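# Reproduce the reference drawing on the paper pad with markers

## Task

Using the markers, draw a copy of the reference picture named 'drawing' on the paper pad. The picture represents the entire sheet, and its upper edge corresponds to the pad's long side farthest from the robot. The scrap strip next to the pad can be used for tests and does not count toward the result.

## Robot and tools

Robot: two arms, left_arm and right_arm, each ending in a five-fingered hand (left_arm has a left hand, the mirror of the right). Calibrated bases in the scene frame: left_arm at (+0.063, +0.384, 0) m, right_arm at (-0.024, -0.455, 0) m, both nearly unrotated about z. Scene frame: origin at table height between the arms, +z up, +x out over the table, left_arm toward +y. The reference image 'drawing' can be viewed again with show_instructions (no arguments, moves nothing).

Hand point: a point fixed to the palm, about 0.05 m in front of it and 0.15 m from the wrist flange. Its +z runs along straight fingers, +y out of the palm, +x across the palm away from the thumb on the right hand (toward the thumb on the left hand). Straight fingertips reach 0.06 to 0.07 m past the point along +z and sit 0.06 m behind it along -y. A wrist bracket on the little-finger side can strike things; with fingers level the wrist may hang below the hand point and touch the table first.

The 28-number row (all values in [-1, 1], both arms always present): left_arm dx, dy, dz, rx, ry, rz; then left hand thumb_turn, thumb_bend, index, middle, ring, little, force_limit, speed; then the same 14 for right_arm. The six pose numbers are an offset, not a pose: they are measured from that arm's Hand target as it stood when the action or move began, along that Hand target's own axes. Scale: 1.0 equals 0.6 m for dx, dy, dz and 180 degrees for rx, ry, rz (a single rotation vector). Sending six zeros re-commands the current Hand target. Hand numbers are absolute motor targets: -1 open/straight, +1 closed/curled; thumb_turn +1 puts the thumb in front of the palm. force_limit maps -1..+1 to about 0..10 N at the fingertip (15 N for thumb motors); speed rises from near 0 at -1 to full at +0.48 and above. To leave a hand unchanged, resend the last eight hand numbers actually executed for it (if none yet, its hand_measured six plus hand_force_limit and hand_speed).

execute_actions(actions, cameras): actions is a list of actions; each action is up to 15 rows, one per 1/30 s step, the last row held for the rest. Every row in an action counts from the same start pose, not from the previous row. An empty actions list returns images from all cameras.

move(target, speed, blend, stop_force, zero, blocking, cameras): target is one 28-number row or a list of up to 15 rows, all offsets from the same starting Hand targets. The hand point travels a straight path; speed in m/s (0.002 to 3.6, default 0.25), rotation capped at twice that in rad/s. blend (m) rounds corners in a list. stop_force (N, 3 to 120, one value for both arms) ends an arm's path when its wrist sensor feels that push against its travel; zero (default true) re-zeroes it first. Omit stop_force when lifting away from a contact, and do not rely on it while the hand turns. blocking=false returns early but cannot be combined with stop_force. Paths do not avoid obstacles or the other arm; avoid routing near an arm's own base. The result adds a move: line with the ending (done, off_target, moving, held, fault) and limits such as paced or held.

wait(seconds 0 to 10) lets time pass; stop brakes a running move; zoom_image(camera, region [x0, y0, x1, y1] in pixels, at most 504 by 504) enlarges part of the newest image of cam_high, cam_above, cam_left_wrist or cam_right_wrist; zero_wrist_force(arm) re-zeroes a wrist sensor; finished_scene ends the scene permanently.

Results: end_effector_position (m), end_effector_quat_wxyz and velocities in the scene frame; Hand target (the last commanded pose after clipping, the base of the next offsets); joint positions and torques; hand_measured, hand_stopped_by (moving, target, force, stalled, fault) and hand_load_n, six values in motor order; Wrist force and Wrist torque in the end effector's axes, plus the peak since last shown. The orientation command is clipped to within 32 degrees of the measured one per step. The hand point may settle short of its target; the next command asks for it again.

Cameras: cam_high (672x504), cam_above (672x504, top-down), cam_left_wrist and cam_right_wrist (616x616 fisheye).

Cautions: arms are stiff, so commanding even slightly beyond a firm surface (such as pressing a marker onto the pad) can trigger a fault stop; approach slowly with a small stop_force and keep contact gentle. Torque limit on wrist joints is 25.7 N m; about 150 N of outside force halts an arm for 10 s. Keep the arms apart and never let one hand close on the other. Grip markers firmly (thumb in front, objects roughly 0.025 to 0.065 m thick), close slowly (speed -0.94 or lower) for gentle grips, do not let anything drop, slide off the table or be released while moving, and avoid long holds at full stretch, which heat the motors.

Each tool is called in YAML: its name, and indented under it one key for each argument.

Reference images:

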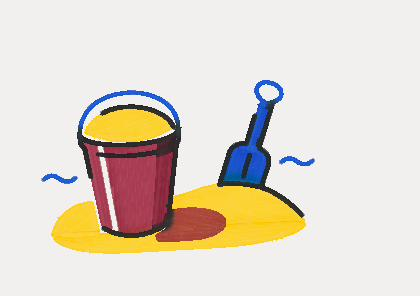

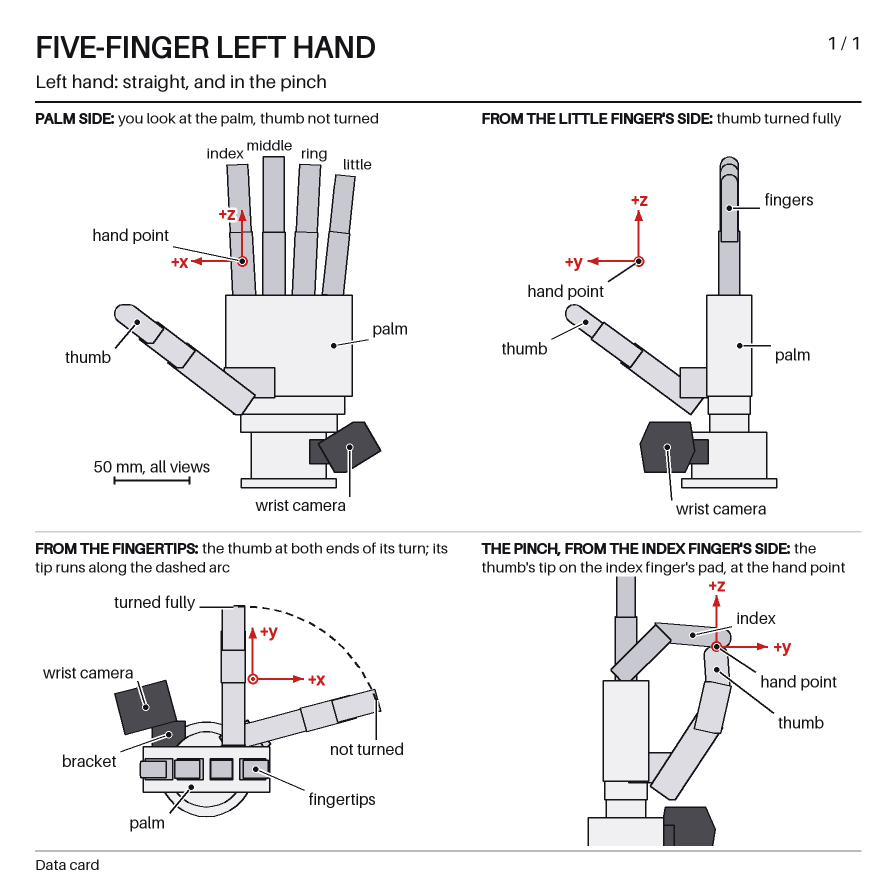

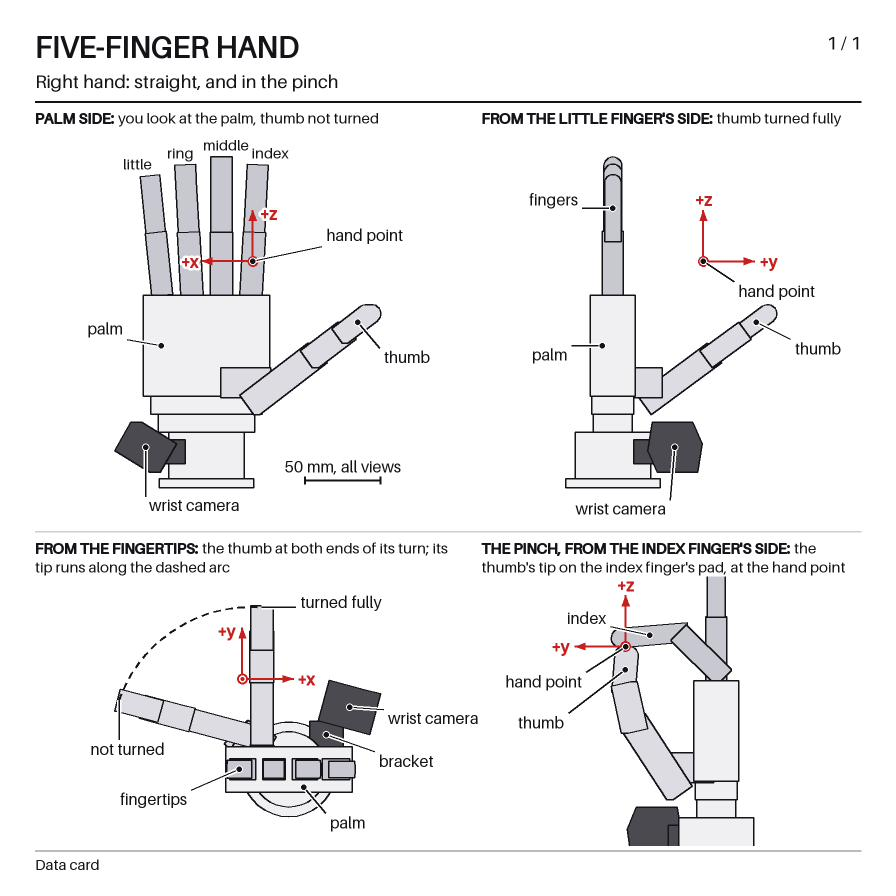

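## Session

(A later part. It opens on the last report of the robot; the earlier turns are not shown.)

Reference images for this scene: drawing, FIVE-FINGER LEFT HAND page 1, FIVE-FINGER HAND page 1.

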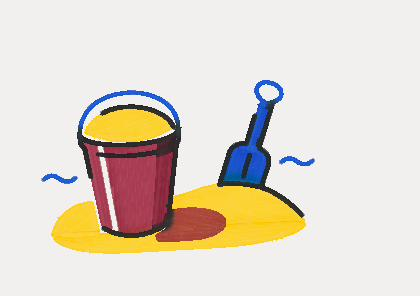

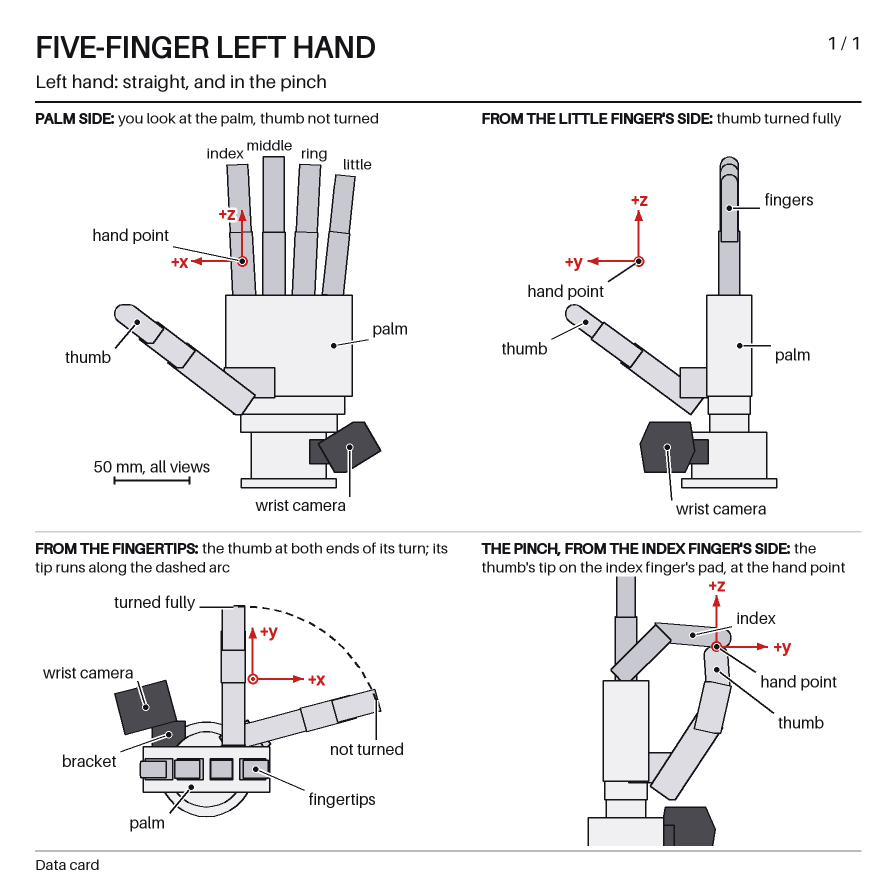

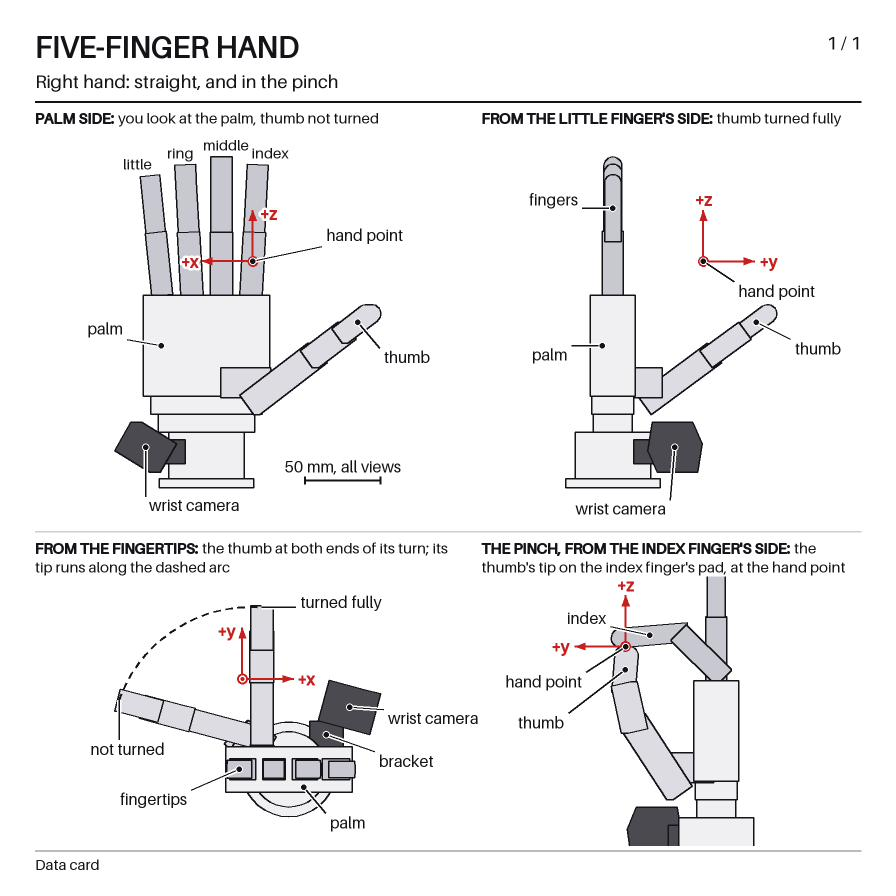

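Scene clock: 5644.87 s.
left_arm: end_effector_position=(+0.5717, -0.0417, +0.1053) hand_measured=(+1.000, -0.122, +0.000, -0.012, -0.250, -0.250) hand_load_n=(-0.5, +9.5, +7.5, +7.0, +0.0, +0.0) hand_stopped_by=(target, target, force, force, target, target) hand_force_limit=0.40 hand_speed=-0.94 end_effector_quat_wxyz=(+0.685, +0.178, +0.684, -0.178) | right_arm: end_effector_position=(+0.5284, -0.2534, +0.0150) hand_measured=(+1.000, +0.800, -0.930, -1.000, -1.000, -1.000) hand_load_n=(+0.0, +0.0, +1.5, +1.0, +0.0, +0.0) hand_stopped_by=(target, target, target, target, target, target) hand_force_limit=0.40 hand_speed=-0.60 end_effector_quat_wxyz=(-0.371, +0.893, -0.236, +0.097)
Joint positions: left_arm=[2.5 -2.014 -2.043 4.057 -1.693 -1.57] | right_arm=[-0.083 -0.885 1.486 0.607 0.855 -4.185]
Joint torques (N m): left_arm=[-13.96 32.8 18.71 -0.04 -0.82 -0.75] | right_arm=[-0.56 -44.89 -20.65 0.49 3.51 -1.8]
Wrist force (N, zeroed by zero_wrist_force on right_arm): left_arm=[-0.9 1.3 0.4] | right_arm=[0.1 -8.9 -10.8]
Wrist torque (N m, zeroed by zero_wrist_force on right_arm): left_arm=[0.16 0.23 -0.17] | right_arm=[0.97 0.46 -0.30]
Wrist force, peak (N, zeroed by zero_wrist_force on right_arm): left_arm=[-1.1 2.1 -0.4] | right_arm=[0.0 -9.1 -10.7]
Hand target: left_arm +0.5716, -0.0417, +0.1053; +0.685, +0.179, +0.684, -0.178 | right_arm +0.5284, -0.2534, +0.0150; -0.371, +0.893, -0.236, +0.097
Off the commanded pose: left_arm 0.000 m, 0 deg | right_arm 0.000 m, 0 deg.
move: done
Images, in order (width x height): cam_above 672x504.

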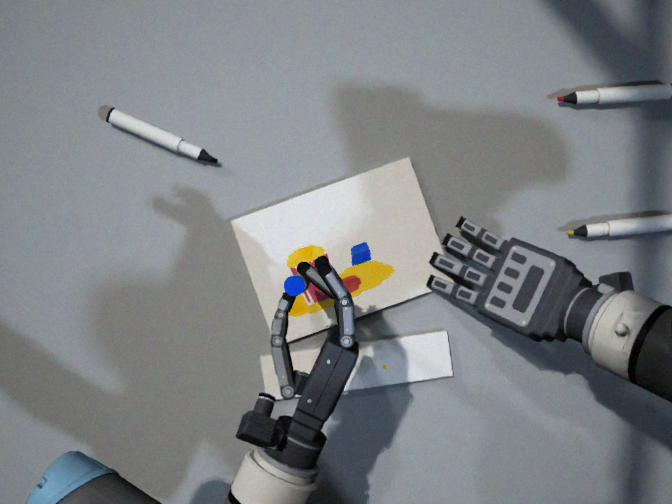

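move:
  target:
    - [0.045,-0.06354,0.09982,0,0,0,1,-0.12,0.37,0.37,-0.25,-0.25,0.4,-0.94,0,0,0,0,0,0,1,0.8,-0.93,-1,-1,-1,0.4,-0.6]
    - [0.055,-0.06354,0.09982,0,0,0,1,-0.12,0.37,0.37,-0.25,-0.25,0.4,-0.94,0,0,0,0,0,0,1,0.8,-0.93,-1,-1,-1,0.4,-0.6]
    - [0.055,-0.04654,0.13214,0,0,0,1,-0.12,0.37,0.37,-0.25,-0.25,0.4,-0.94,0,0,0,0,0,0,1,0.8,-0.93,-1,-1,-1,0.4,-0.6]
    - [0.055,-0.04922,0.13479,0,0,0,1,-0.12,0.37,0.37,-0.25,-0.25,0.4,-0.94,0,0,0,0,0,0,1,0.8,-0.93,-1,-1,-1,0.4,-0.6]
    - [0.055,-0.06622,0.10247,0,0,0,1,-0.12,0.37,0.37,-0.25,-0.25,0.4,-0.94,0,0,0,0,0,0,1,0.8,-0.93,-1,-1,-1,0.4,-0.6]
    - [0.045,-0.06622,0.10247,0,0,0,1,-0.12,0.37,0.37,-0.25,-0.25,0.4,-0.94,0,0,0,0,0,0,1,0.8,-0.93,-1,-1,-1,0.4,-0.6]
  speed: [0.12,0.01,0.05,0.05,0.05,0.04]
  blend: [0,0,0.0006,0.0006,0.0006,0]

move:
  target:
    - [0,0.02024,0.0346,0,0,0,1,-0.12,0.37,0.37,-0.25,-0.25,0.4,-0.94,0,0,0,0,0,0,1,0.8,-0.93,-1,-1,-1,0.4,-0.6]
    - [0.01,0.02024,0.0346,0,0,0,1,-0.12,0.37,0.37,-0.25,-0.25,0.4,-0.94,0,0,0,0,0,0,1,0.8,-0.93,-1,-1,-1,0.4,-0.6]
    - [0.01,0.02464,0.03171,0,0,0,1,-0.12,0.37,0.37,-0.25,-0.25,0.4,-0.94,0,0,0,0,0,0,1,0.8,-0.93,-1,-1,-1,0.4,-0.6]
    - [0.01,0.02932,0.03106,0,0,0,1,-0.12,0.37,0.37,-0.25,-0.25,0.4,-0.94,0,0,0,0,0,0,1,0.8,-0.93,-1,-1,-1,0.4,-0.6]
    - [0.01,0.03304,0.03281,0,0,0,1,-0.12,0.37,0.37,-0.25,-0.25,0.4,-0.94,0,0,0,0,0,0,1,0.8,-0.93,-1,-1,-1,0.4,-0.6]
    - [0.01,0.0348,0.03652,0,0,0,1,-0.12,0.37,0.37,-0.25,-0.25,0.4,-0.94,0,0,0,0,0,0,1,0.8,-0.93,-1,-1,-1,0.4,-0.6]
    - [0.01,0.03412,0.04116,0,0,0,1,-0.12,0.37,0.37,-0.25,-0.25,0.4,-0.94,0,0,0,0,0,0,1,0.8,-0.93,-1,-1,-1,0.4,-0.6]
    - [0.01,0.0312,0.04552,0,0,0,1,-0.12,0.37,0.37,-0.25,-0.25,0.4,-0.94,0,0,0,0,0,0,1,0.8,-0.93,-1,-1,-1,0.4,-0.6]
    - [0.01,0.0268,0.04841,0,0,0,1,-0.12,0.37,0.37,-0.25,-0.25,0.4,-0.94,0,0,0,0,0,0,1,0.8,-0.93,-1,-1,-1,0.4,-0.6]
    - [0.01,0.02212,0.04907,0,0,0,1,-0.12,0.37,0.37,-0.25,-0.25,0.4,-0.94,0,0,0,0,0,0,1,0.8,-0.93,-1,-1,-1,0.4,-0.6]
    - [0.01,0.0184,0.04731,0,0,0,1,-0.12,0.37,0.37,-0.25,-0.25,0.4,-0.94,0,0,0,0,0,0,1,0.8,-0.93,-1,-1,-1,0.4,-0.6]
    - [0.01,0.01664,0.04361,0,0,0,1,-0.12,0.37,0.37,-0.25,-0.25,0.4,-0.94,0,0,0,0,0,0,1,0.8,-0.93,-1,-1,-1,0.4,-0.6]
    - [0.01,0.01732,0.03896,0,0,0,1,-0.12,0.37,0.37,-0.25,-0.25,0.4,-0.94,0,0,0,0,0,0,1,0.8,-0.93,-1,-1,-1,0.4,-0.6]
    - [0.01,0.02024,0.0346,0,0,0,1,-0.12,0.37,0.37,-0.25,-0.25,0.4,-0.94,0,0,0,0,0,0,1,0.8,-0.93,-1,-1,-1,0.4,-0.6]
    - [0,0.02024,0.0346,0,0,0,1,-0.12,0.37,0.37,-0.25,-0.25,0.4,-0.94,0,0,0,0,0,0,1,0.8,-0.93,-1,-1,-1,0.4,-0.6]
  speed: [0.12,0.01,0.04,0.04,0.04,0.04,0.04,0.04,0.04,0.04,0.04,0.04,0.04,0.04,0.04]
  blend: [0,0,0.001,0.001,0.001,0.001,0.001,0.001,0.001,0.001,0.001,0.001,0.001,0.0006,0]

move:
  target: [-0.045,0.05,-0.13,0,0,0,1,-0.12,0.37,0.37,-0.25,-0.25,0.4,-0.94,0,0,0,0,0,0,1,0.8,-0.93,-1,-1,-1,0.4,-0.6]
  speed: 0.12
  cameras: ["cam_above"]

zoom_image:
  camera: "cam_above"
  region: [310, 180, 430, 300]

Scene clock: 5716.30 s.
left_arm: end_effector_position=(+0.6058, -0.1065, +0.0784) hand_measured=(+1.000, -0.122, +0.000, -0.012, -0.250, -0.250) hand_load_n=(-0.5, +9.5, +8.0, +6.5, +0.0, +0.0) hand_stopped_by=(target, target, force, force, target, target) hand_force_limit=0.40 hand_speed=-0.94 end_effector_quat_wxyz=(+0.685, +0.179, +0.684, -0.178) end_effector_velocity=(+0.001, +0.000, +0.000) end_effector_angular_velocity=(-0.002, -0.003, +0.001) | right_arm: end_effector_position=(+0.5284, -0.2534, +0.0150) hand_measured=(+1.000, +0.800, -0.930, -1.000, -1.000, -1.000) hand_load_n=(+0.0, +0.0, +1.5, +1.0, +0.0, +0.0) hand_stopped_by=(target, target, target, target, target, target) hand_force_limit=0.40 hand_speed=-0.60 end_effector_quat_wxyz=(-0.371, +0.893, -0.236, +0.097)
Joint positions: left_arm=[2.435 -2.186 -1.83 4.017 -1.758 -1.57] | right_arm=[-0.083 -0.885 1.486 0.607 0.855 -4.185]
Joint velocities: left_arm=[0.001 -0.003 0.002 0.005 0 0] | right_arm=[within noise]
Joint torques (N m): left_arm=[14.12 30.92 22.37 3.43 1.54 0.57] | right_arm=[-0.35 -45.43 -20.21 0.49 3.28 -1.9]
Wrist force (N, zeroed by zero_wrist_force on right_arm): left_arm=[-0.6 0.8 0.1] | right_arm=[-0.1 -9.2 -10.6]
Wrist torque (N m, zeroed by zero_wrist_force on right_arm): left_arm=[0.14 0.12 -0.13] | right_arm=[0.90 0.48 -0.31]
Wrist force, peak (N, zeroed by zero_wrist_force on right_arm): left_arm=[-4.0 1.6 0.8] | right_arm=[-0.3 -9.2 -10.9]
Hand target: left_arm +0.6059, -0.1064, +0.0783; +0.685, +0.179, +0.684, -0.178 | right_arm +0.5284, -0.2534, +0.0150; -0.371, +0.893, -0.236, +0.097
Off the commanded pose: left_arm 0.000 m, 0 deg | right_arm 0.000 m, 0 deg.
move: done

Scene clock: 5718.90 s.
left_arm: end_effector_position=(+0.6300, -0.1059, +0.0785) hand_measured=(+1.000, -0.122, +0.000, -0.012, -0.250, -0.250) hand_load_n=(-0.5, +9.0, +8.0, +6.5, +0.0, +0.0) hand_stopped_by=(target, target, force, force, target, target) hand_force_limit=0.40 hand_speed=-0.94 end_effector_quat_wxyz=(+0.685, +0.179, +0.684, -0.178) end_effector_velocity=(+0.001, +0.000, +0.000) end_effector_angular_velocity=(-0.002, -0.003, +0.002) | right_arm: end_effector_position=(+0.5284, -0.2534, +0.0150) hand_measured=(+1.000, +0.800, -0.930, -1.000, -1.000, -1.000) hand_load_n=(+0.0, +0.0, +2.0, +0.5, +0.0, +0.0) hand_stopped_by=(target, target, target, target, target, target) hand_force_limit=0.40 hand_speed=-0.60 end_effector_quat_wxyz=(-0.371, +0.893, -0.236, +0.097)
Joint positions: left_arm=[2.466 -2.208 -1.786 3.995 -1.727 -1.57] | right_arm=[-0.083 -0.885 1.486 0.607 0.855 -4.185]
Joint velocities: left_arm=[0 -0.002 0.001 0.005 -0.002 0] | right_arm=[within noise]
Joint torques (N m): left_arm=[1.56 31.73 20.58 4.13 -1.53 -0.89] | right_arm=[0.11 -44.28 -21.22 0.57 3.26 -1.92]
Wrist force (N, zeroed by zero_wrist_force on right_arm): left_arm=[-0.7 1.1 -0.1] | right_arm=[0.1 -9.0 -10.6]
Wrist torque (N m, zeroed by zero_wrist_force on right_arm): left_arm=[0.21 0.15 -0.13] | right_arm=[0.95 0.46 -0.30]
Wrist force, peak (N, zeroed by zero_wrist_force on right_arm): left_arm=[-4.7 -0.6 1.2] | right_arm=[-0.4 -9.3 -10.8]
Hand target: left_arm +0.6300, -0.1059, +0.0783; +0.685, +0.179, +0.684, -0.178 | right_arm +0.5284, -0.2534, +0.0150; -0.371, +0.893, -0.236, +0.097
Off the commanded pose: left_arm 0.000 m, 0 deg | right_arm 0.000 m, 0 deg.
move: done

Scene clock: 5720.10 s.
left_arm: end_effector_position=(+0.5766, -0.0416, +0.1053) hand_measured=(+1.000, -0.122, +0.000, -0.012, -0.250, -0.250) hand_load_n=(-0.5, +9.0, +8.0, +6.5, +0.0, +0.0) hand_stopped_by=(target, target, force, force, target, target) hand_force_limit=0.40 hand_speed=-0.94 end_effector_quat_wxyz=(+0.685, +0.178, +0.684, -0.178) | right_arm: end_effector_position=(+0.5284, -0.2534, +0.0150) hand_measured=(+1.000, +0.800, -0.930, -1.000, -1.000, -1.000) hand_load_n=(+0.0, +0.0, +1.5, +1.0, +0.0, +0.0) hand_stopped_by=(target, target, target, target, target, target) hand_force_limit=0.40 hand_speed=-0.60 end_effector_quat_wxyz=(-0.371, +0.893, -0.236, +0.097)
Joint positions: left_arm=[2.507 -2.019 -2.034 4.054 -1.686 -1.57] | right_arm=[-0.083 -0.885 1.486 0.607 0.855 -4.185]
Joint torques (N m): left_arm=[-14.7 33 14.93 -0.05 -1.46 -1.18] | right_arm=[-0.37 -45.68 -20.45 0.64 3.24 -2]
Wrist force (N, zeroed by zero_wrist_force on right_arm): left_arm=[-0.7 1.3 0.5] | right_arm=[-0.3 -8.7 -10.7]
Wrist torque (N m, zeroed by zero_wrist_force on right_arm): left_arm=[0.16 0.21 -0.16] | right_arm=[1.00 0.51 -0.30]
Wrist force, peak (N, zeroed by zero_wrist_force on right_arm): left_arm=[-1.1 1.6 -0.7] | right_arm=[-0.1 -9.2 -10.6]
Hand target: left_arm +0.5765, -0.0417, +0.1053; +0.685, +0.179, +0.684, -0.178 | right_arm +0.5284, -0.2534, +0.0150; -0.371, +0.893, -0.236, +0.097
Off the commanded pose: left_arm 0.000 m, 0 deg | right_arm 0.000 m, 0 deg.
move: done
Images, in order (width x height): cam_above 672x504.

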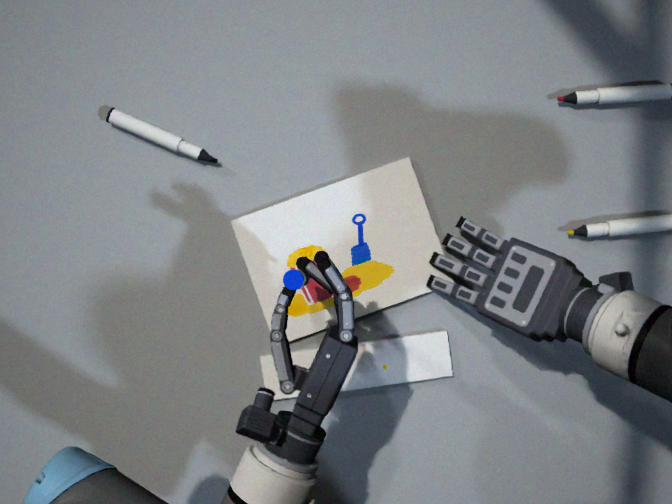

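Scaled by 4.200.

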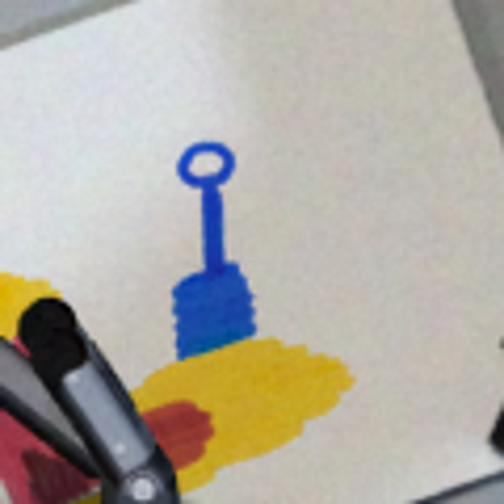

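move:
  target:
    - [0.045,-0.11095,0.12282,0,0,0,1,-0.12,0.37,0.37,-0.25,-0.25,0.4,-0.94,0,0,0,0,0,0,1,0.8,-0.93,-1,-1,-1,0.4,-0.6]
    - [0.055,-0.11095,0.12282,0,0,0,1,-0.12,0.37,0.37,-0.25,-0.25,0.4,-0.94,0,0,0,0,0,0,1,0.8,-0.93,-1,-1,-1,0.4,-0.6]
    - [0.055,-0.11034,0.1187,0,0,0,1,-0.12,0.37,0.37,-0.25,-0.25,0.4,-0.94,0,0,0,0,0,0,1,0.8,-0.93,-1,-1,-1,0.4,-0.6]
    - [0.055,-0.10824,0.11488,0,0,0,1,-0.12,0.37,0.37,-0.25,-0.25,0.4,-0.94,0,0,0,0,0,0,1,0.8,-0.93,-1,-1,-1,0.4,-0.6]
    - [0.055,-0.10379,0.11222,0,0,0,1,-0.12,0.37,0.37,-0.25,-0.25,0.4,-0.94,0,0,0,0,0,0,1,0.8,-0.93,-1,-1,-1,0.4,-0.6]
    - [0.055,-0.09845,0.11045,0,0,0,1,-0.12,0.37,0.37,-0.25,-0.25,0.4,-0.94,0,0,0,0,0,0,1,0.8,-0.93,-1,-1,-1,0.4,-0.6]
    - [0.055,-0.09488,0.10691,0,0,0,1,-0.12,0.37,0.37,-0.25,-0.25,0.4,-0.94,0,0,0,0,0,0,1,0.8,-0.93,-1,-1,-1,0.4,-0.6]
    - [0.055,-0.09307,0.10161,0,0,0,1,-0.12,0.37,0.37,-0.25,-0.25,0.4,-0.94,0,0,0,0,0,0,1,0.8,-0.93,-1,-1,-1,0.4,-0.6]
    - [0.045,-0.09307,0.10161,0,0,0,1,-0.12,0.37,0.37,-0.25,-0.25,0.4,-0.94,0,0,0,0,0,0,1,0.8,-0.93,-1,-1,-1,0.4,-0.6]
  speed: [0.1,0.01,0.04,0.04,0.04,0.04,0.04,0.04,0.04]
  blend: [0,0,0.001,0.001,0.001,0.001,0.001,0.0006,0]

move:
  target: [-0.045,0.0931,-0.1016,0,0,0,1,-0.12,0.37,0.37,-0.25,-0.25,0.4,-0.94,0,0,0,0,0,0,1,0.8,-0.93,-1,-1,-1,0.4,-0.6]
  speed: 0.12
  cameras: ["cam_above"]

zoom_image:
  camera: "cam_above"
  region: [310, 180, 430, 300]

Scene clock: 5764.33 s.
left_arm: end_effector_position=(+0.6026, -0.1201, +0.0784) hand_measured=(+1.000, -0.122, +0.000, -0.012, -0.250, -0.250) hand_load_n=(-0.5, +9.5, +8.0, +6.5, +0.0, +0.0) hand_stopped_by=(target, target, force, force, target, target) hand_force_limit=0.40 hand_speed=-0.94 end_effector_quat_wxyz=(+0.685, +0.178, +0.684, -0.178) end_effector_velocity=(-0.001, +0.000, -0.002) end_effector_angular_velocity=(+0.000, +0.000, -0.001) | right_arm: end_effector_position=(+0.5284, -0.2534, +0.0150) hand_measured=(+1.000, +0.800, -0.930, -1.000, -1.000, -1.000) hand_load_n=(+0.0, +0.0, +1.5, +1.0, +0.0, +0.0) hand_stopped_by=(target, target, target, target, target, target) hand_force_limit=0.40 hand_speed=-0.60 end_effector_quat_wxyz=(-0.371, +0.893, -0.236, +0.097)
Joint positions: left_arm=[2.41 -2.201 -1.8 4.002 -1.783 -1.57] | right_arm=[-0.083 -0.885 1.486 0.607 0.855 -4.185]
Joint velocities: left_arm=[-0.001 -0.003 -0.001 0.005 -0.001 0] | right_arm=[within noise]
Joint torques (N m): left_arm=[-14.14 32.31 21.32 3.41 -1.39 -0.68] | right_arm=[-0.09 -43.82 -20.18 0.39 3 -1.84]
Wrist force (N, zeroed by zero_wrist_force on right_arm): left_arm=[-0.7 1.1 -0.3] | right_arm=[0.0 -9.0 -10.6]
Wrist torque (N m, zeroed by zero_wrist_force on right_arm): left_arm=[0.20 0.15 -0.12] | right_arm=[0.94 0.47 -0.31]
Wrist force, peak (N, zeroed by zero_wrist_force on right_arm): left_arm=[-4.8 0.5 2.2] | right_arm=[-0.3 -9.3 -10.7]
Hand target: left_arm +0.6025, -0.1202, +0.0783; +0.685, +0.179, +0.684, -0.178 | right_arm +0.5284, -0.2534, +0.0150; -0.371, +0.893, -0.236, +0.097
Off the commanded pose: left_arm 0.000 m, 0 deg | right_arm 0.000 m, 0 deg.
move: done

Scene clock: 5765.50 s.
left_arm: end_effector_position=(+0.5766, -0.0416, +0.1053) hand_measured=(+1.000, -0.122, +0.000, -0.012, -0.250, -0.250) hand_load_n=(-0.5, +9.5, +8.0, +6.5, +0.0, +0.0) hand_stopped_by=(target, target, force, force, target, target) hand_force_limit=0.40 hand_speed=-0.94 end_effector_quat_wxyz=(+0.685, +0.178, +0.684, -0.178) | right_arm: end_effector_position=(+0.5284, -0.2534, +0.0150) hand_measured=(+1.000, +0.800, -0.930, -1.000, -1.000, -1.000) hand_load_n=(+0.0, +0.0, +2.0, +0.5, +0.0, +0.0) hand_stopped_by=(target, target, target, target, target, target) hand_force_limit=0.40 hand_speed=-0.60 end_effector_quat_wxyz=(-0.371, +0.893, -0.236, +0.097)
Joint positions: left_arm=[2.507 -2.019 -2.034 4.054 -1.686 -1.57] | right_arm=[-0.083 -0.885 1.486 0.607 0.855 -4.185]
Joint torques (N m): left_arm=[-13.82 31.24 18.06 -0.24 -0.83 -1.18] | right_arm=[-0.58 -43.96 -20.38 0.44 3.07 -1.93]
Wrist force (N, zeroed by zero_wrist_force on right_arm): left_arm=[-0.6 1.2 0.6] | right_arm=[0.1 -8.9 -10.6]
Wrist torque (N m, zeroed by zero_wrist_force on right_arm): left_arm=[0.14 0.19 -0.15] | right_arm=[0.96 0.46 -0.30]
Wrist force, peak (N, zeroed by zero_wrist_force on right_arm): left_arm=[-1.3 1.9 -0.5] | right_arm=[0.0 -9.3 -10.9]
Hand target: left_arm +0.5765, -0.0417, +0.1053; +0.685, +0.179, +0.684, -0.178 | right_arm +0.5284, -0.2534, +0.0150; -0.371, +0.893, -0.236, +0.097
Off the commanded pose: left_arm 0.000 m, 0 deg | right_arm 0.000 m, 0 deg.
move: done
Images, in order (width x height): cam_above 672x504.

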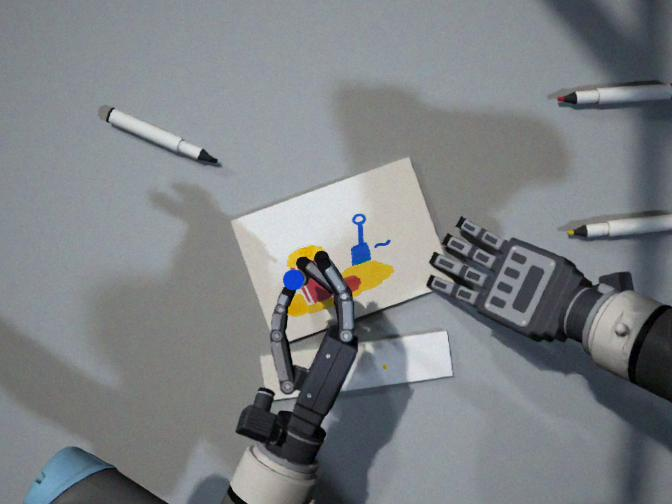

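Scaled by 4.200.

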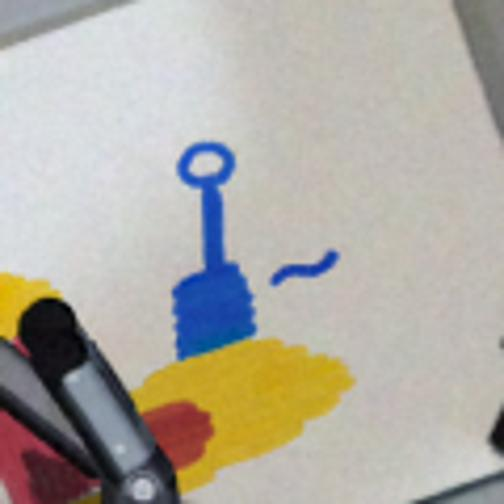

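move:
  target:
    - [0.045,0.04074,-0.00277,0,0,0,1,-0.12,0.37,0.37,-0.25,-0.25,0.4,-0.94,0,0,0,0,0,0,1,0.8,-0.93,-1,-1,-1,0.4,-0.6]
    - [0.055,0.04074,-0.00277,0,0,0,1,-0.12,0.37,0.37,-0.25,-0.25,0.4,-0.94,0,0,0,0,0,0,1,0.8,-0.93,-1,-1,-1,0.4,-0.6]
    - [0.055,0.04722,0.00369,0,0,0,1,-0.12,0.37,0.37,-0.25,-0.25,0.4,-0.94,0,0,0,0,0,0,1,0.8,-0.93,-1,-1,-1,0.4,-0.6]
    - [0.055,0.05132,0.0125,0,0,0,1,-0.12,0.37,0.37,-0.25,-0.25,0.4,-0.94,0,0,0,0,0,0,1,0.8,-0.93,-1,-1,-1,0.4,-0.6]
    - [0.055,0.05275,0.0222,0,0,0,1,-0.12,0.37,0.37,-0.25,-0.25,0.4,-0.94,0,0,0,0,0,0,1,0.8,-0.93,-1,-1,-1,0.4,-0.6]
    - [0.055,0.0512,0.03368,0,0,0,1,-0.12,0.37,0.37,-0.25,-0.25,0.4,-0.94,0,0,0,0,0,0,1,0.8,-0.93,-1,-1,-1,0.4,-0.6]
    - [0.055,0.04612,0.04398,0,0,0,1,-0.12,0.37,0.37,-0.25,-0.25,0.4,-0.94,0,0,0,0,0,0,1,0.8,-0.93,-1,-1,-1,0.4,-0.6]
    - [0.055,0.03807,0.0537,0,0,0,1,-0.12,0.37,0.37,-0.25,-0.25,0.4,-0.94,0,0,0,0,0,0,1,0.8,-0.93,-1,-1,-1,0.4,-0.6]
    - [0.055,0.02826,0.06166,0,0,0,1,-0.12,0.37,0.37,-0.25,-0.25,0.4,-0.94,0,0,0,0,0,0,1,0.8,-0.93,-1,-1,-1,0.4,-0.6]
    - [0.055,0.01757,0.06638,0,0,0,1,-0.12,0.37,0.37,-0.25,-0.25,0.4,-0.94,0,0,0,0,0,0,1,0.8,-0.93,-1,-1,-1,0.4,-0.6]
    - [0.055,0.0072,0.06787,0,0,0,1,-0.12,0.37,0.37,-0.25,-0.25,0.4,-0.94,0,0,0,0,0,0,1,0.8,-0.93,-1,-1,-1,0.4,-0.6]
    - [0.055,-0.00227,0.06672,0,0,0,1,-0.12,0.37,0.37,-0.25,-0.25,0.4,-0.94,0,0,0,0,0,0,1,0.8,-0.93,-1,-1,-1,0.4,-0.6]
    - [0.055,-0.01172,0.06203,0,0,0,1,-0.12,0.37,0.37,-0.25,-0.25,0.4,-0.94,0,0,0,0,0,0,1,0.8,-0.93,-1,-1,-1,0.4,-0.6]
    - [0.045,-0.01172,0.06203,0,0,0,1,-0.12,0.37,0.37,-0.25,-0.25,0.4,-0.94,0,0,0,0,0,0,1,0.8,-0.93,-1,-1,-1,0.4,-0.6]
  speed: [0.1,0.01,0.05,0.05,0.05,0.05,0.05,0.05,0.05,0.05,0.05,0.05,0.05,0.04]
  blend: [0,0,0.001,0.0015,0.0015,0.0015,0.0015,0.0015,0.0015,0.0015,0.0015,0.0015,0.0006,0]

move:
  target:
    - [0,0.05033,-0.11067,0,0,0,1,-0.12,0.37,0.37,-0.25,-0.25,0.4,-0.94,0,0,0,0,0,0,1,0.8,-0.93,-1,-1,-1,0.4,-0.6]
    - [0.01,0.05033,-0.11067,0,0,0,1,-0.12,0.37,0.37,-0.25,-0.25,0.4,-0.94,0,0,0,0,0,0,1,0.8,-0.93,-1,-1,-1,0.4,-0.6]
    - [0.01,0.04794,-0.10596,0,0,0,1,-0.12,0.37,0.37,-0.25,-0.25,0.4,-0.94,0,0,0,0,0,0,1,0.8,-0.93,-1,-1,-1,0.4,-0.6]
    - [0.01,0.04407,-0.10272,0,0,0,1,-0.12,0.37,0.37,-0.25,-0.25,0.4,-0.94,0,0,0,0,0,0,1,0.8,-0.93,-1,-1,-1,0.4,-0.6]
    - [0.01,0.03873,-0.10094,0,0,0,1,-0.12,0.37,0.37,-0.25,-0.25,0.4,-0.94,0,0,0,0,0,0,1,0.8,-0.93,-1,-1,-1,0.4,-0.6]
    - [0.01,0.03428,-0.09829,0,0,0,1,-0.12,0.37,0.37,-0.25,-0.25,0.4,-0.94,0,0,0,0,0,0,1,0.8,-0.93,-1,-1,-1,0.4,-0.6]
    - [0.01,0.03189,-0.09475,0,0,0,1,-0.12,0.37,0.37,-0.25,-0.25,0.4,-0.94,0,0,0,0,0,0,1,0.8,-0.93,-1,-1,-1,0.4,-0.6]
    - [0.01,0.03098,-0.08975,0,0,0,1,-0.12,0.37,0.37,-0.25,-0.25,0.4,-0.94,0,0,0,0,0,0,1,0.8,-0.93,-1,-1,-1,0.4,-0.6]
    - [0,0.03098,-0.08975,0,0,0,1,-0.12,0.37,0.37,-0.25,-0.25,0.4,-0.94,0,0,0,0,0,0,1,0.8,-0.93,-1,-1,-1,0.4,-0.6]
  speed: [0.1,0.01,0.04,0.04,0.04,0.04,0.04,0.04,0.04]
  blend: [0,0,0.001,0.001,0.001,0.001,0.001,0.0006,0]

move:
  target: [-0.08,0.05,-0.12,0,0,0,1,-0.12,0.37,0.37,-0.25,-0.25,0.4,-0.94,0,0,0,0,0,0,1,0.8,-0.93,-1,-1,-1,0.4,-0.6]
  speed: 0.12
  cameras: ["cam_above"]

zoom_image:
  camera: "cam_above"
  region: [210, 140, 470, 360]

Scene clock: 5850.37 s.
left_arm: end_effector_position=(+0.6055, -0.0661, +0.0784) hand_measured=(+1.000, -0.122, +0.000, -0.012, -0.250, -0.250) hand_load_n=(-0.5, +9.5, +8.0, +6.5, +0.0, +0.0) hand_stopped_by=(target, target, force, force, target, target) hand_force_limit=0.40 hand_speed=-0.94 end_effector_quat_wxyz=(+0.685, +0.179, +0.684, -0.178) end_effector_velocity=(+0.001, +0.000, +0.000) end_effector_angular_velocity=(-0.002, -0.002, +0.001) | right_arm: end_effector_position=(+0.5284, -0.2534, +0.0150) hand_measured=(+1.000, +0.800, -0.930, -1.000, -1.000, -1.000) hand_load_n=(+0.0, +0.0, +2.0, +1.0, +0.0, +0.0) hand_stopped_by=(target, target, target, target, target, target) hand_force_limit=0.40 hand_speed=-0.60 end_effector_quat_wxyz=(-0.371, +0.893, -0.236, +0.097)
Joint positions: left_arm=[2.501 -2.134 -1.933 4.067 -1.692 -1.57] | right_arm=[-0.083 -0.885 1.486 0.607 0.855 -4.185]
Joint velocities: left_arm=[0.001 -0.002 0 0.005 0 0] | right_arm=[within noise]
Joint torques (N m): left_arm=[14.04 26.39 23.39 3.87 1.19 0.96] | right_arm=[0.56 -44.78 -19.8 0.38 3.02 -1.92]
Wrist force (N, zeroed by zero_wrist_force on right_arm): left_arm=[-1.1 0.9 0.2] | right_arm=[-1.4 -9.0 -9.5]
Wrist torque (N m, zeroed by zero_wrist_force on right_arm): left_arm=[0.17 0.26 -0.16] | right_arm=[0.94 0.39 -0.37]
Wrist force, peak (N, zeroed by zero_wrist_force on right_arm): left_arm=[-2.5 1.5 0.7] | right_arm=[0.1 -9.4 -10.7]
Hand target: left_arm +0.6056, -0.0660, +0.0783; +0.685, +0.179, +0.684, -0.178 | right_arm +0.5284, -0.2534, +0.0150; -0.371, +0.893, -0.236, +0.097
Off the commanded pose: left_arm 0.000 m, 0 deg | right_arm 0.000 m, 0 deg.
move: done

Scene clock: 5852.90 s.
left_arm: end_effector_position=(+0.5677, -0.0236, +0.0784) hand_measured=(+1.000, -0.122, +0.000, -0.012, -0.250, -0.250) hand_load_n=(-0.5, +9.5, +7.5, +7.0, +0.5, +0.0) hand_stopped_by=(target, target, force, force, target, target) hand_force_limit=0.40 hand_speed=-0.94 end_effector_quat_wxyz=(+0.685, +0.179, +0.684, -0.178) end_effector_velocity=(+0.001, +0.000, +0.000) end_effector_angular_velocity=(-0.001, -0.002, +0.000) | right_arm: end_effector_position=(+0.5284, -0.2534, +0.0150) hand_measured=(+1.000, +0.800, -0.930, -1.000, -1.000, -1.000) hand_load_n=(+0.0, +0.0, +2.0, +1.0, +0.0, +0.0) hand_stopped_by=(target, target, target, target, target, target) hand_force_limit=0.40 hand_speed=-0.60 end_effector_quat_wxyz=(-0.371, +0.893, -0.236, +0.097)
Joint positions: left_arm=[2.53 -2.046 -2.104 4.151 -1.662 -1.57] | right_arm=[-0.083 -0.885 1.486 0.607 0.855 -4.185]
Joint velocities: left_arm=[0.001 -0.003 0.001 0.005 0.001 0] | right_arm=[within noise]
Joint torques (N m): left_arm=[13.14 23.15 6.34 3.75 1.49 0.3] | right_arm=[0.53 -44.31 -20.39 0.64 2.97 -1.73]
Wrist force (N, zeroed by zero_wrist_force on right_arm): left_arm=[-0.8 1.3 0.0] | right_arm=[-1.4 -9.1 -9.6]
Wrist torque (N m, zeroed by zero_wrist_force on right_arm): left_arm=[0.23 0.22 -0.19] | right_arm=[0.94 0.39 -0.37]
Wrist force, peak (N, zeroed by zero_wrist_force on right_arm): left_arm=[-2.5 1.9 -0.4] | right_arm=[-1.2 -9.6 -9.9]
Hand target: left_arm +0.5677, -0.0235, +0.0783; +0.685, +0.179, +0.684, -0.178 | right_arm +0.5284, -0.2534, +0.0150; -0.371, +0.893, -0.236, +0.097
Off the commanded pose: left_arm 0.000 m, 0 deg | right_arm 0.000 m, 0 deg.
move: done

Scene clock: 5854.13 s.
left_arm: end_effector_position=(+0.5195, +0.0379, +0.1262) hand_measured=(+1.000, -0.122, +0.000, -0.012, -0.250, -0.250) hand_load_n=(-0.5, +9.5, +7.5, +6.5, +0.0, +0.5) hand_stopped_by=(target, target, force, force, target, target) hand_force_limit=0.40 hand_speed=-0.94 end_effector_quat_wxyz=(+0.685, +0.178, +0.684, -0.178) | right_arm: end_effector_position=(+0.5284, -0.2534, +0.0150) hand_measured=(+1.000, +0.800, -0.930, -1.000, -1.000, -1.000) hand_load_n=(+0.0, +0.0, +2.0, +1.0, +0.0, +0.0) hand_stopped_by=(target, target, target, target, target, target) hand_force_limit=0.40 hand_speed=-0.60 end_effector_quat_wxyz=(-0.371, +0.893, -0.236, +0.097)
Joint positions: left_arm=[2.602 -1.794 -2.304 4.098 -1.59 -1.57] | right_arm=[-0.083 -0.885 1.486 0.607 0.855 -4.185]
Joint torques (N m): left_arm=[-14.92 27.88 19.13 3.36 -1.12 -1.12] | right_arm=[-0.33 -44.65 -20.06 0.38 3.04 -1.87]
Wrist force (N, zeroed by zero_wrist_force on right_arm): left_arm=[-0.8 1.3 0.3] | right_arm=[-1.3 -9.2 -9.7]
Wrist torque (N m, zeroed by zero_wrist_force on right_arm): left_arm=[0.17 0.22 -0.18] | right_arm=[0.92 0.38 -0.38]
Wrist force, peak (N, zeroed by zero_wrist_force on right_arm): left_arm=[-1.9 2.0 -0.1] | right_arm=[-1.5 -9.4 -9.7]
Hand target: left_arm +0.5194, +0.0378, +0.1263; +0.685, +0.179, +0.684, -0.178 | right_arm +0.5284, -0.2534, +0.0150; -0.371, +0.893, -0.236, +0.097
Off the commanded pose: left_arm 0.000 m, 0 deg | right_arm 0.000 m, 0 deg.
move: done
Images, in order (width x height): cam_above 672x504.

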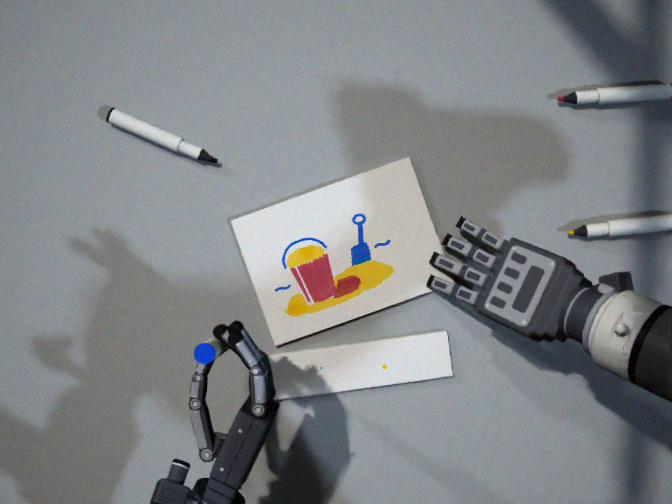

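Scaled by 1.938.

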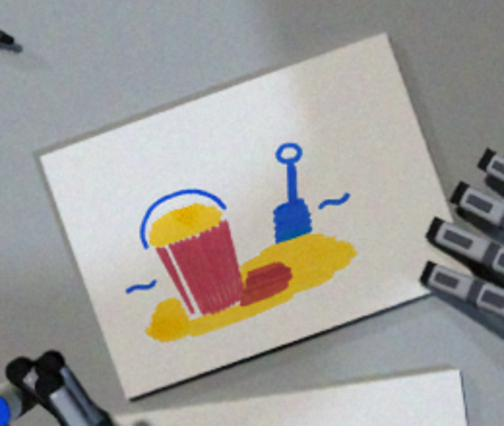

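zoom_image:
  camera: "cam_above"
  region: [260, 220, 400, 330]

Scaled by 3.600.

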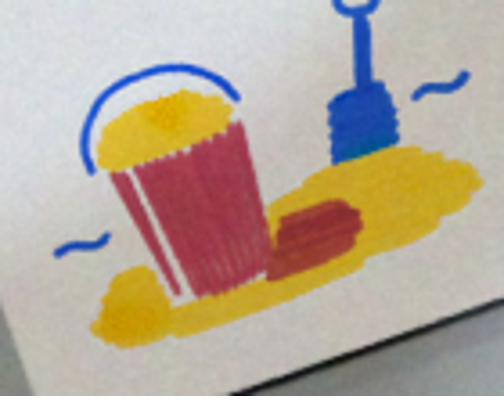

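move:
  target: [-0.1895,0.334,0.0433,-0.1281,-0.1281,-0.488,1,-0.12,0.37,0.37,-0.25,-0.25,0.4,-0.94,0,0,0,0,0,0,1,0.8,-0.93,-1,-1,-1,0.4,-0.6]
  speed: 0.15

move:
  target: [-0.3333,0.2,0.1333,-0.0444,0,0,1,-0.12,0.37,0.37,-1,-1,0.4,-0.94,0,0,0,0,0,0,1,0.8,-0.93,-1,-1,-1,0.4,-0.6]
  speed: 0.12
  cameras: ["cam_high","cam_above","cam_left_wrist"]

Scene clock: 5950.87 s.
left_arm: end_effector_position=(+0.6399, +0.2001, +0.2403) hand_measured=(+1.000, -0.122, +0.000, -0.012, -0.250, -0.250) hand_load_n=(-1.0, +9.5, +8.0, +6.5, -0.5, +0.0) hand_stopped_by=(target, target, force, force, target, target) hand_force_limit=0.40 hand_speed=-0.94 end_effector_quat_wxyz=(+0.501, -0.501, +0.499, -0.499) | right_arm: end_effector_position=(+0.5284, -0.2534, +0.0150) hand_measured=(+1.000, +0.800, -0.930, -1.000, -1.000, -1.000) hand_load_n=(+0.0, +0.0, +2.0, +1.0, +0.0, +0.0) hand_stopped_by=(target, target, target, target, target, target) hand_force_limit=0.40 hand_speed=-0.60 end_effector_quat_wxyz=(-0.371, +0.893, -0.236, +0.097)
Joint positions: left_arm=[3.068 -1.551 -2.09 3.641 -1.637 -3.141] | right_arm=[-0.083 -0.885 1.486 0.607 0.855 -4.185]
Joint torques (N m): left_arm=[-13.76 7.89 6.53 2.84 -0.48 -0.62] | right_arm=[0.3 -44.93 -21.07 0.47 3.12 -2.06]
Wrist force (N, zeroed by zero_wrist_force on right_arm): left_arm=[1.8 -0.9 1.0] | right_arm=[-1.5 -9.3 -9.6]
Wrist torque (N m, zeroed by zero_wrist_force on right_arm): left_arm=[-0.35 -0.33 0.17] | right_arm=[0.91 0.40 -0.39]
Wrist force, peak (N, zeroed by zero_wrist_force on right_arm): left_arm=[2.0 -1.3 1.1] | right_arm=[-1.3 -9.4 -10.0]
Hand target: left_arm +0.6398, +0.2000, +0.2401; +0.501, -0.501, +0.499, -0.499 | right_arm +0.5284, -0.2534, +0.0150; -0.371, +0.893, -0.236, +0.097
Off the commanded pose: left_arm 0.000 m, 0 deg | right_arm 0.000 m, 0 deg.
move: done

Scene clock: 5955.57 s.
left_arm: end_effector_position=(+0.7192, +0.4003, +0.1203) hand_measured=(+1.000, -0.122, +0.000, -0.012, -1.000, -1.000) hand_load_n=(-1.0, +9.5, +8.0, +6.5, -0.5, +0.0) hand_stopped_by=(target, target, force, force, target, target) hand_force_limit=0.40 hand_speed=-0.94 end_effector_quat_wxyz=(-0.465, +0.534, -0.533, +0.463) | right_arm: end_effector_position=(+0.5284, -0.2534, +0.0150) hand_measured=(+1.000, +0.800, -0.930, -1.000, -1.000, -1.000) hand_load_n=(+0.0, +0.0, +2.0, +1.0, +0.0, +0.0) hand_stopped_by=(target, target, target, target, target, target) hand_force_limit=0.40 hand_speed=-0.60 end_effector_quat_wxyz=(-0.371, +0.893, -0.236, +0.097)
Joint positions: left_arm=[3.565 -1.851 -2.008 3.707 -1.145 -3.078] | right_arm=[-0.083 -0.885 1.486 0.607 0.855 -4.185]
Joint torques (N m): left_arm=[-14.34 41.92 4.74 3.15 1.41 -1.26] | right_arm=[0.45 -44.35 -20.54 0.43 3.11 -1.9]
Wrist force (N, zeroed by zero_wrist_force on right_arm): left_arm=[2.4 -0.7 1.0] | right_arm=[-1.4 -9.3 -9.3]
Wrist torque (N m, zeroed by zero_wrist_force on right_arm): left_arm=[-0.26 -0.41 0.21] | right_arm=[0.89 0.38 -0.38]
Wrist force, peak (N, zeroed by zero_wrist_force on right_arm): left_arm=[2.8 -1.4 0.6] | right_arm=[-1.2 -9.3 -9.9]
Hand target: left_arm +0.7192, +0.4003, +0.1203; -0.465, +0.534, -0.533, +0.463 | right_arm +0.5284, -0.2534, +0.0150; -0.371, +0.893, -0.236, +0.097
Off the commanded pose: left_arm 0.000 m, 0 deg | right_arm 0.000 m, 0 deg.
move: done
camera_calibration:
cam_left_wrist: T_world_to_cam=[[0.132239, -0.222723, 0.965871, -0.127872], [-0.547008, -0.829013, -0.116272, 0.738102], [0.826616, -0.512964, -0.231459, -0.247818], [0, 0, 0, 1]] pos_world=[0.625507, 0.456294, 0.151969]
Images, in order (width x height): cam_high 672x504, cam_above 672x504, cam_left_wrist 616x616.

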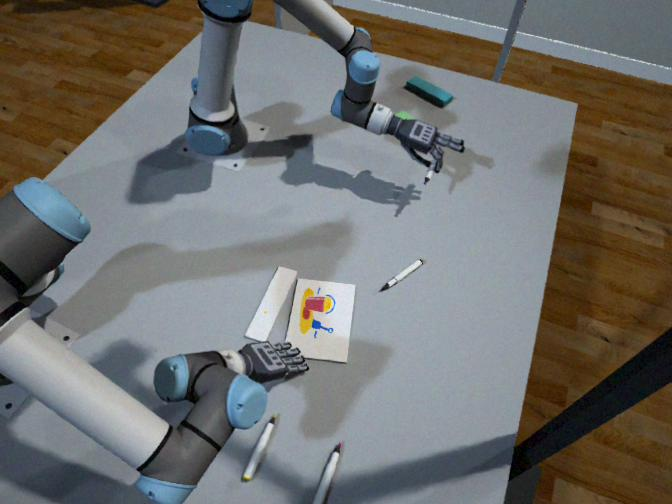

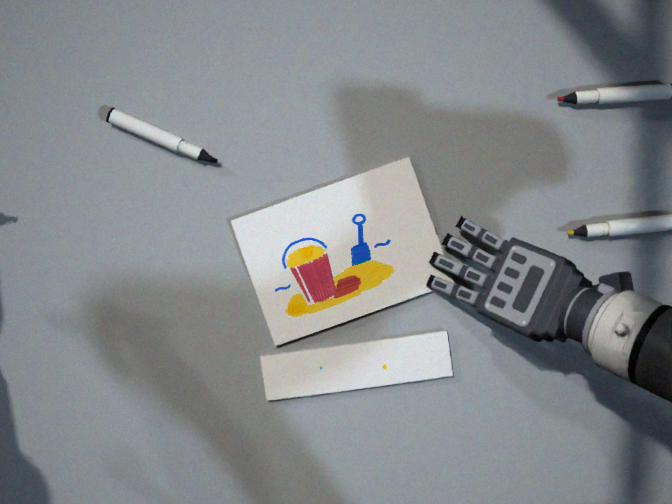

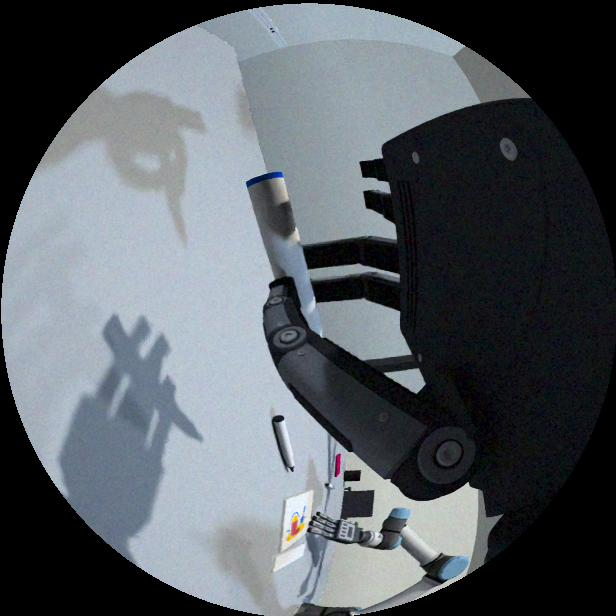

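move:
  target: [0,0.1551,0.0218,0,0,0,1,-0.12,0.37,0.37,-1,-1,0.4,-0.94,0,0,0,0,0,0,1,0.8,-0.93,-1,-1,-1,0.4,-0.6]
  speed: 0.08

move:
  target: [0,0.0297,0.0042,0,0,0,1,-0.12,0.37,0.37,-1,-1,0.4,-0.94,0,0,0,0,0,0,1,0.8,-0.93,-1,-1,-1,0.4,-0.6]
  speed: 0.006
  stop_force: 3
  cameras: ["cam_left_wrist"]

Scene clock: 5974.33 s.
left_arm: end_effector_position=(+0.7192, +0.4003, +0.0262) hand_measured=(+1.000, -0.122, +0.000, -0.012, -1.000, -1.000) hand_load_n=(-0.5, +9.5, +7.5, +6.5, +0.0, +0.0) hand_stopped_by=(target, target, force, force, target, target) hand_force_limit=0.40 hand_speed=-0.94 end_effector_quat_wxyz=(-0.465, +0.534, -0.533, +0.463) | right_arm: end_effector_position=(+0.5284, -0.2534, +0.0150) hand_measured=(+1.000, +0.800, -0.930, -1.000, -1.000, -1.000) hand_load_n=(+0.0, +0.0, +2.0, +1.0, +0.0, +0.0) hand_stopped_by=(target, target, target, target, target, target) hand_force_limit=0.40 hand_speed=-0.60 end_effector_quat_wxyz=(-0.371, +0.893, -0.236, +0.097)
Joint positions: left_arm=[3.565 -2.037 -2.074 3.958 -1.145 -3.078] | right_arm=[-0.083 -0.885 1.486 0.607 0.855 -4.185]
Joint torques (N m): left_arm=[-7.57 42.62 24.76 0.26 -0.99 -1.19] | right_arm=[0.63 -44.14 -19.56 0.5 3.18 -1.88]
Wrist force (N, zeroed by zero_wrist_force on right_arm): left_arm=[1.6 -0.9 0.9] | right_arm=[-1.3 -9.0 -9.3]
Wrist torque (N m, zeroed by zero_wrist_force on right_arm): left_arm=[-0.32 -0.29 0.15] | right_arm=[0.94 0.37 -0.36]
Wrist force, peak (N, zeroed by zero_wrist_force on right_arm): left_arm=[2.1 -1.8 0.9] | right_arm=[-1.2 -9.4 -9.9]
Hand target: left_arm +0.7193, +0.4004, +0.0263; -0.465, +0.534, -0.533, +0.463 | right_arm +0.5284, -0.2534, +0.0150; -0.371, +0.893, -0.236, +0.097
Off the commanded pose: left_arm 0.000 m, 0 deg | right_arm 0.000 m, 0 deg.
move: done

Scene clock: 5977.63 s.
left_arm: end_effector_position=(+0.7193, +0.4003, +0.0126) hand_measured=(+1.000, -0.122, +0.000, -0.012, -1.000, -1.000) hand_load_n=(-0.5, +9.5, +7.5, +6.5, +0.0, -0.5) hand_stopped_by=(target, target, force, force, target, target) hand_force_limit=0.40 hand_speed=-0.94 end_effector_quat_wxyz=(-0.465, +0.534, -0.533, +0.463) | right_arm: end_effector_position=(+0.5284, -0.2534, +0.0150) hand_measured=(+1.000, +0.800, -0.930, -1.000, -1.000, -1.000) hand_load_n=(+0.0, +0.0, +2.0, +1.0, +0.0, +0.0) hand_stopped_by=(target, target, target, target, target, target) hand_force_limit=0.40 hand_speed=-0.60 end_effector_quat_wxyz=(-0.371, +0.893, -0.236, +0.097)
Joint positions: left_arm=[3.565 -2.067 -2.078 3.993 -1.146 -3.078] | right_arm=[-0.083 -0.885 1.486 0.607 0.855 -4.185]
Joint torques (N m): left_arm=[-12.5 45.66 11.15 -0.68 -1.25 -0.66] | right_arm=[1.01 -44.54 -20.13 0.32 3.22 -2]
Wrist force (N, zeroed by zero_wrist_force on right_arm): left_arm=[2.0 -2.8 -0.1] | right_arm=[-1.4 -9.5 -9.5]
Wrist torque (N m, zeroed by zero_wrist_force on right_arm): left_arm=[-0.27 -0.40 0.22] | right_arm=[0.87 0.38 -0.38]
Wrist force, peak (N, zeroed by zero_wrist_force on right_arm): left_arm=[2.7 -7.6 -2.5] | right_arm=[-1.3 -9.5 -10.0]
Hand target: left_arm +0.7193, +0.4004, +0.0126; -0.465, +0.534, -0.533, +0.463 (not the last commanded pose) | right_arm +0.5284, -0.2534, +0.0150; -0.371, +0.893, -0.236, +0.097
Off the commanded pose: left_arm 0.004 m, 0 deg | right_arm 0.000 m, 0 deg.
move: contact (left_arm)
camera_calibration:
cam_left_wrist: T_world_to_cam=[[0.132296, -0.222662, 0.965878, -0.0239018], [-0.547042, -0.829004, -0.11618, 0.725729], [0.826585, -0.513005, -0.231479, -0.272738], [0, 0, 0, 1]] pos_world=[0.625607, 0.456394, 0.0442688]
Images, in order (width x height): cam_left_wrist 616x616.

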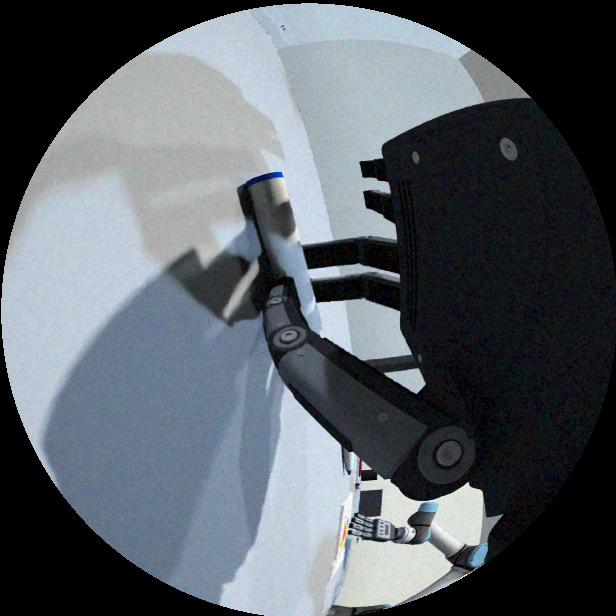

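move:
  target: [0,0,0,0,0,0,1,-0.12,-0.35,-0.35,-1,-1,0.4,-0.9,0,0,0,0,0,0,1,0.8,-0.93,-1,-1,-1,0.4,-0.6]
  speed: 0.01
  cameras: ["cam_left_wrist"]

Scene clock: 5986.83 s.
left_arm: end_effector_position=(+0.7193, +0.4004, +0.0126) hand_measured=(+1.000, -0.120, -0.350, -0.350, -1.000, -1.000) hand_load_n=(+0.0, +0.0, +0.0, +0.0, -0.5, +0.0) hand_stopped_by=(target, target, target, target, target, target) hand_force_limit=0.40 hand_speed=-0.90 end_effector_quat_wxyz=(-0.465, +0.534, -0.533, +0.463) | right_arm: end_effector_position=(+0.5284, -0.2534, +0.0150) hand_measured=(+1.000, +0.800, -0.930, -1.000, -1.000, -1.000) hand_load_n=(+0.0, +0.0, +2.0, +1.0, +0.0, +0.0) hand_stopped_by=(target, target, target, target, target, target) hand_force_limit=0.40 hand_speed=-0.60 end_effector_quat_wxyz=(-0.371, +0.893, -0.236, +0.097)
Joint positions: left_arm=[3.565 -2.067 -2.078 3.993 -1.146 -3.078] | right_arm=[-0.083 -0.885 1.486 0.607 0.855 -4.185]
Joint torques (N m): left_arm=[-2.8 45.98 19.98 2.27 -0.84 1.38] | right_arm=[0.26 -44.69 -20.61 0.31 3.12 -2.01]
Wrist force (N, zeroed by zero_wrist_force on right_arm): left_arm=[2.0 -0.7 0.8] | right_arm=[-1.3 -9.2 -9.6]
Wrist torque (N m, zeroed by zero_wrist_force on right_arm): left_arm=[-0.24 -0.37 0.16] | right_arm=[0.93 0.37 -0.37]
Wrist force, peak (N, zeroed by zero_wrist_force on right_arm): left_arm=[2.2 -3.0 0.1] | right_arm=[-1.3 -9.3 -10.0]
Hand target: left_arm +0.7193, +0.4004, +0.0126; -0.465, +0.534, -0.533, +0.463 | right_arm +0.5284, -0.2534, +0.0150; -0.371, +0.893, -0.236, +0.097
Off the commanded pose: left_arm 0.000 m, 0 deg | right_arm 0.000 m, 0 deg.
move: done
camera_calibration:
cam_left_wrist: T_world_to_cam=[[0.132231, -0.222735, 0.96587, -0.0239241], [-0.547011, -0.82901, -0.116287, 0.725729], [0.826616, -0.512964, -0.231459, -0.272754], [0, 0, 0, 1]] pos_world=[0.625607, 0.456394, 0.0443688]
Images, in order (width x height): cam_left_wrist 616x616.

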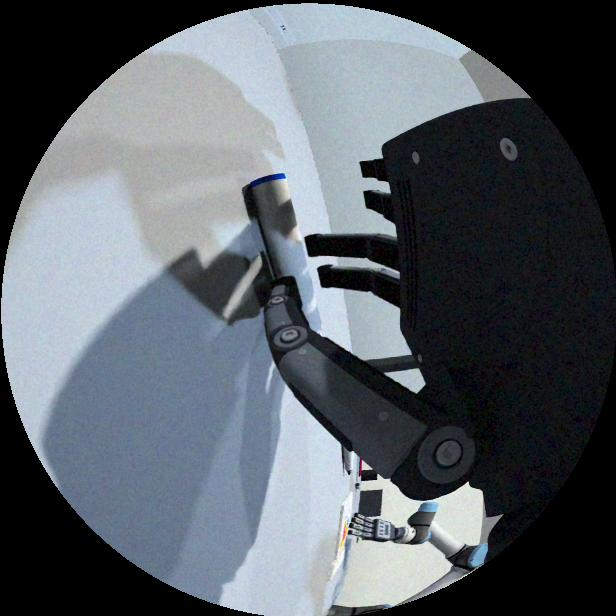

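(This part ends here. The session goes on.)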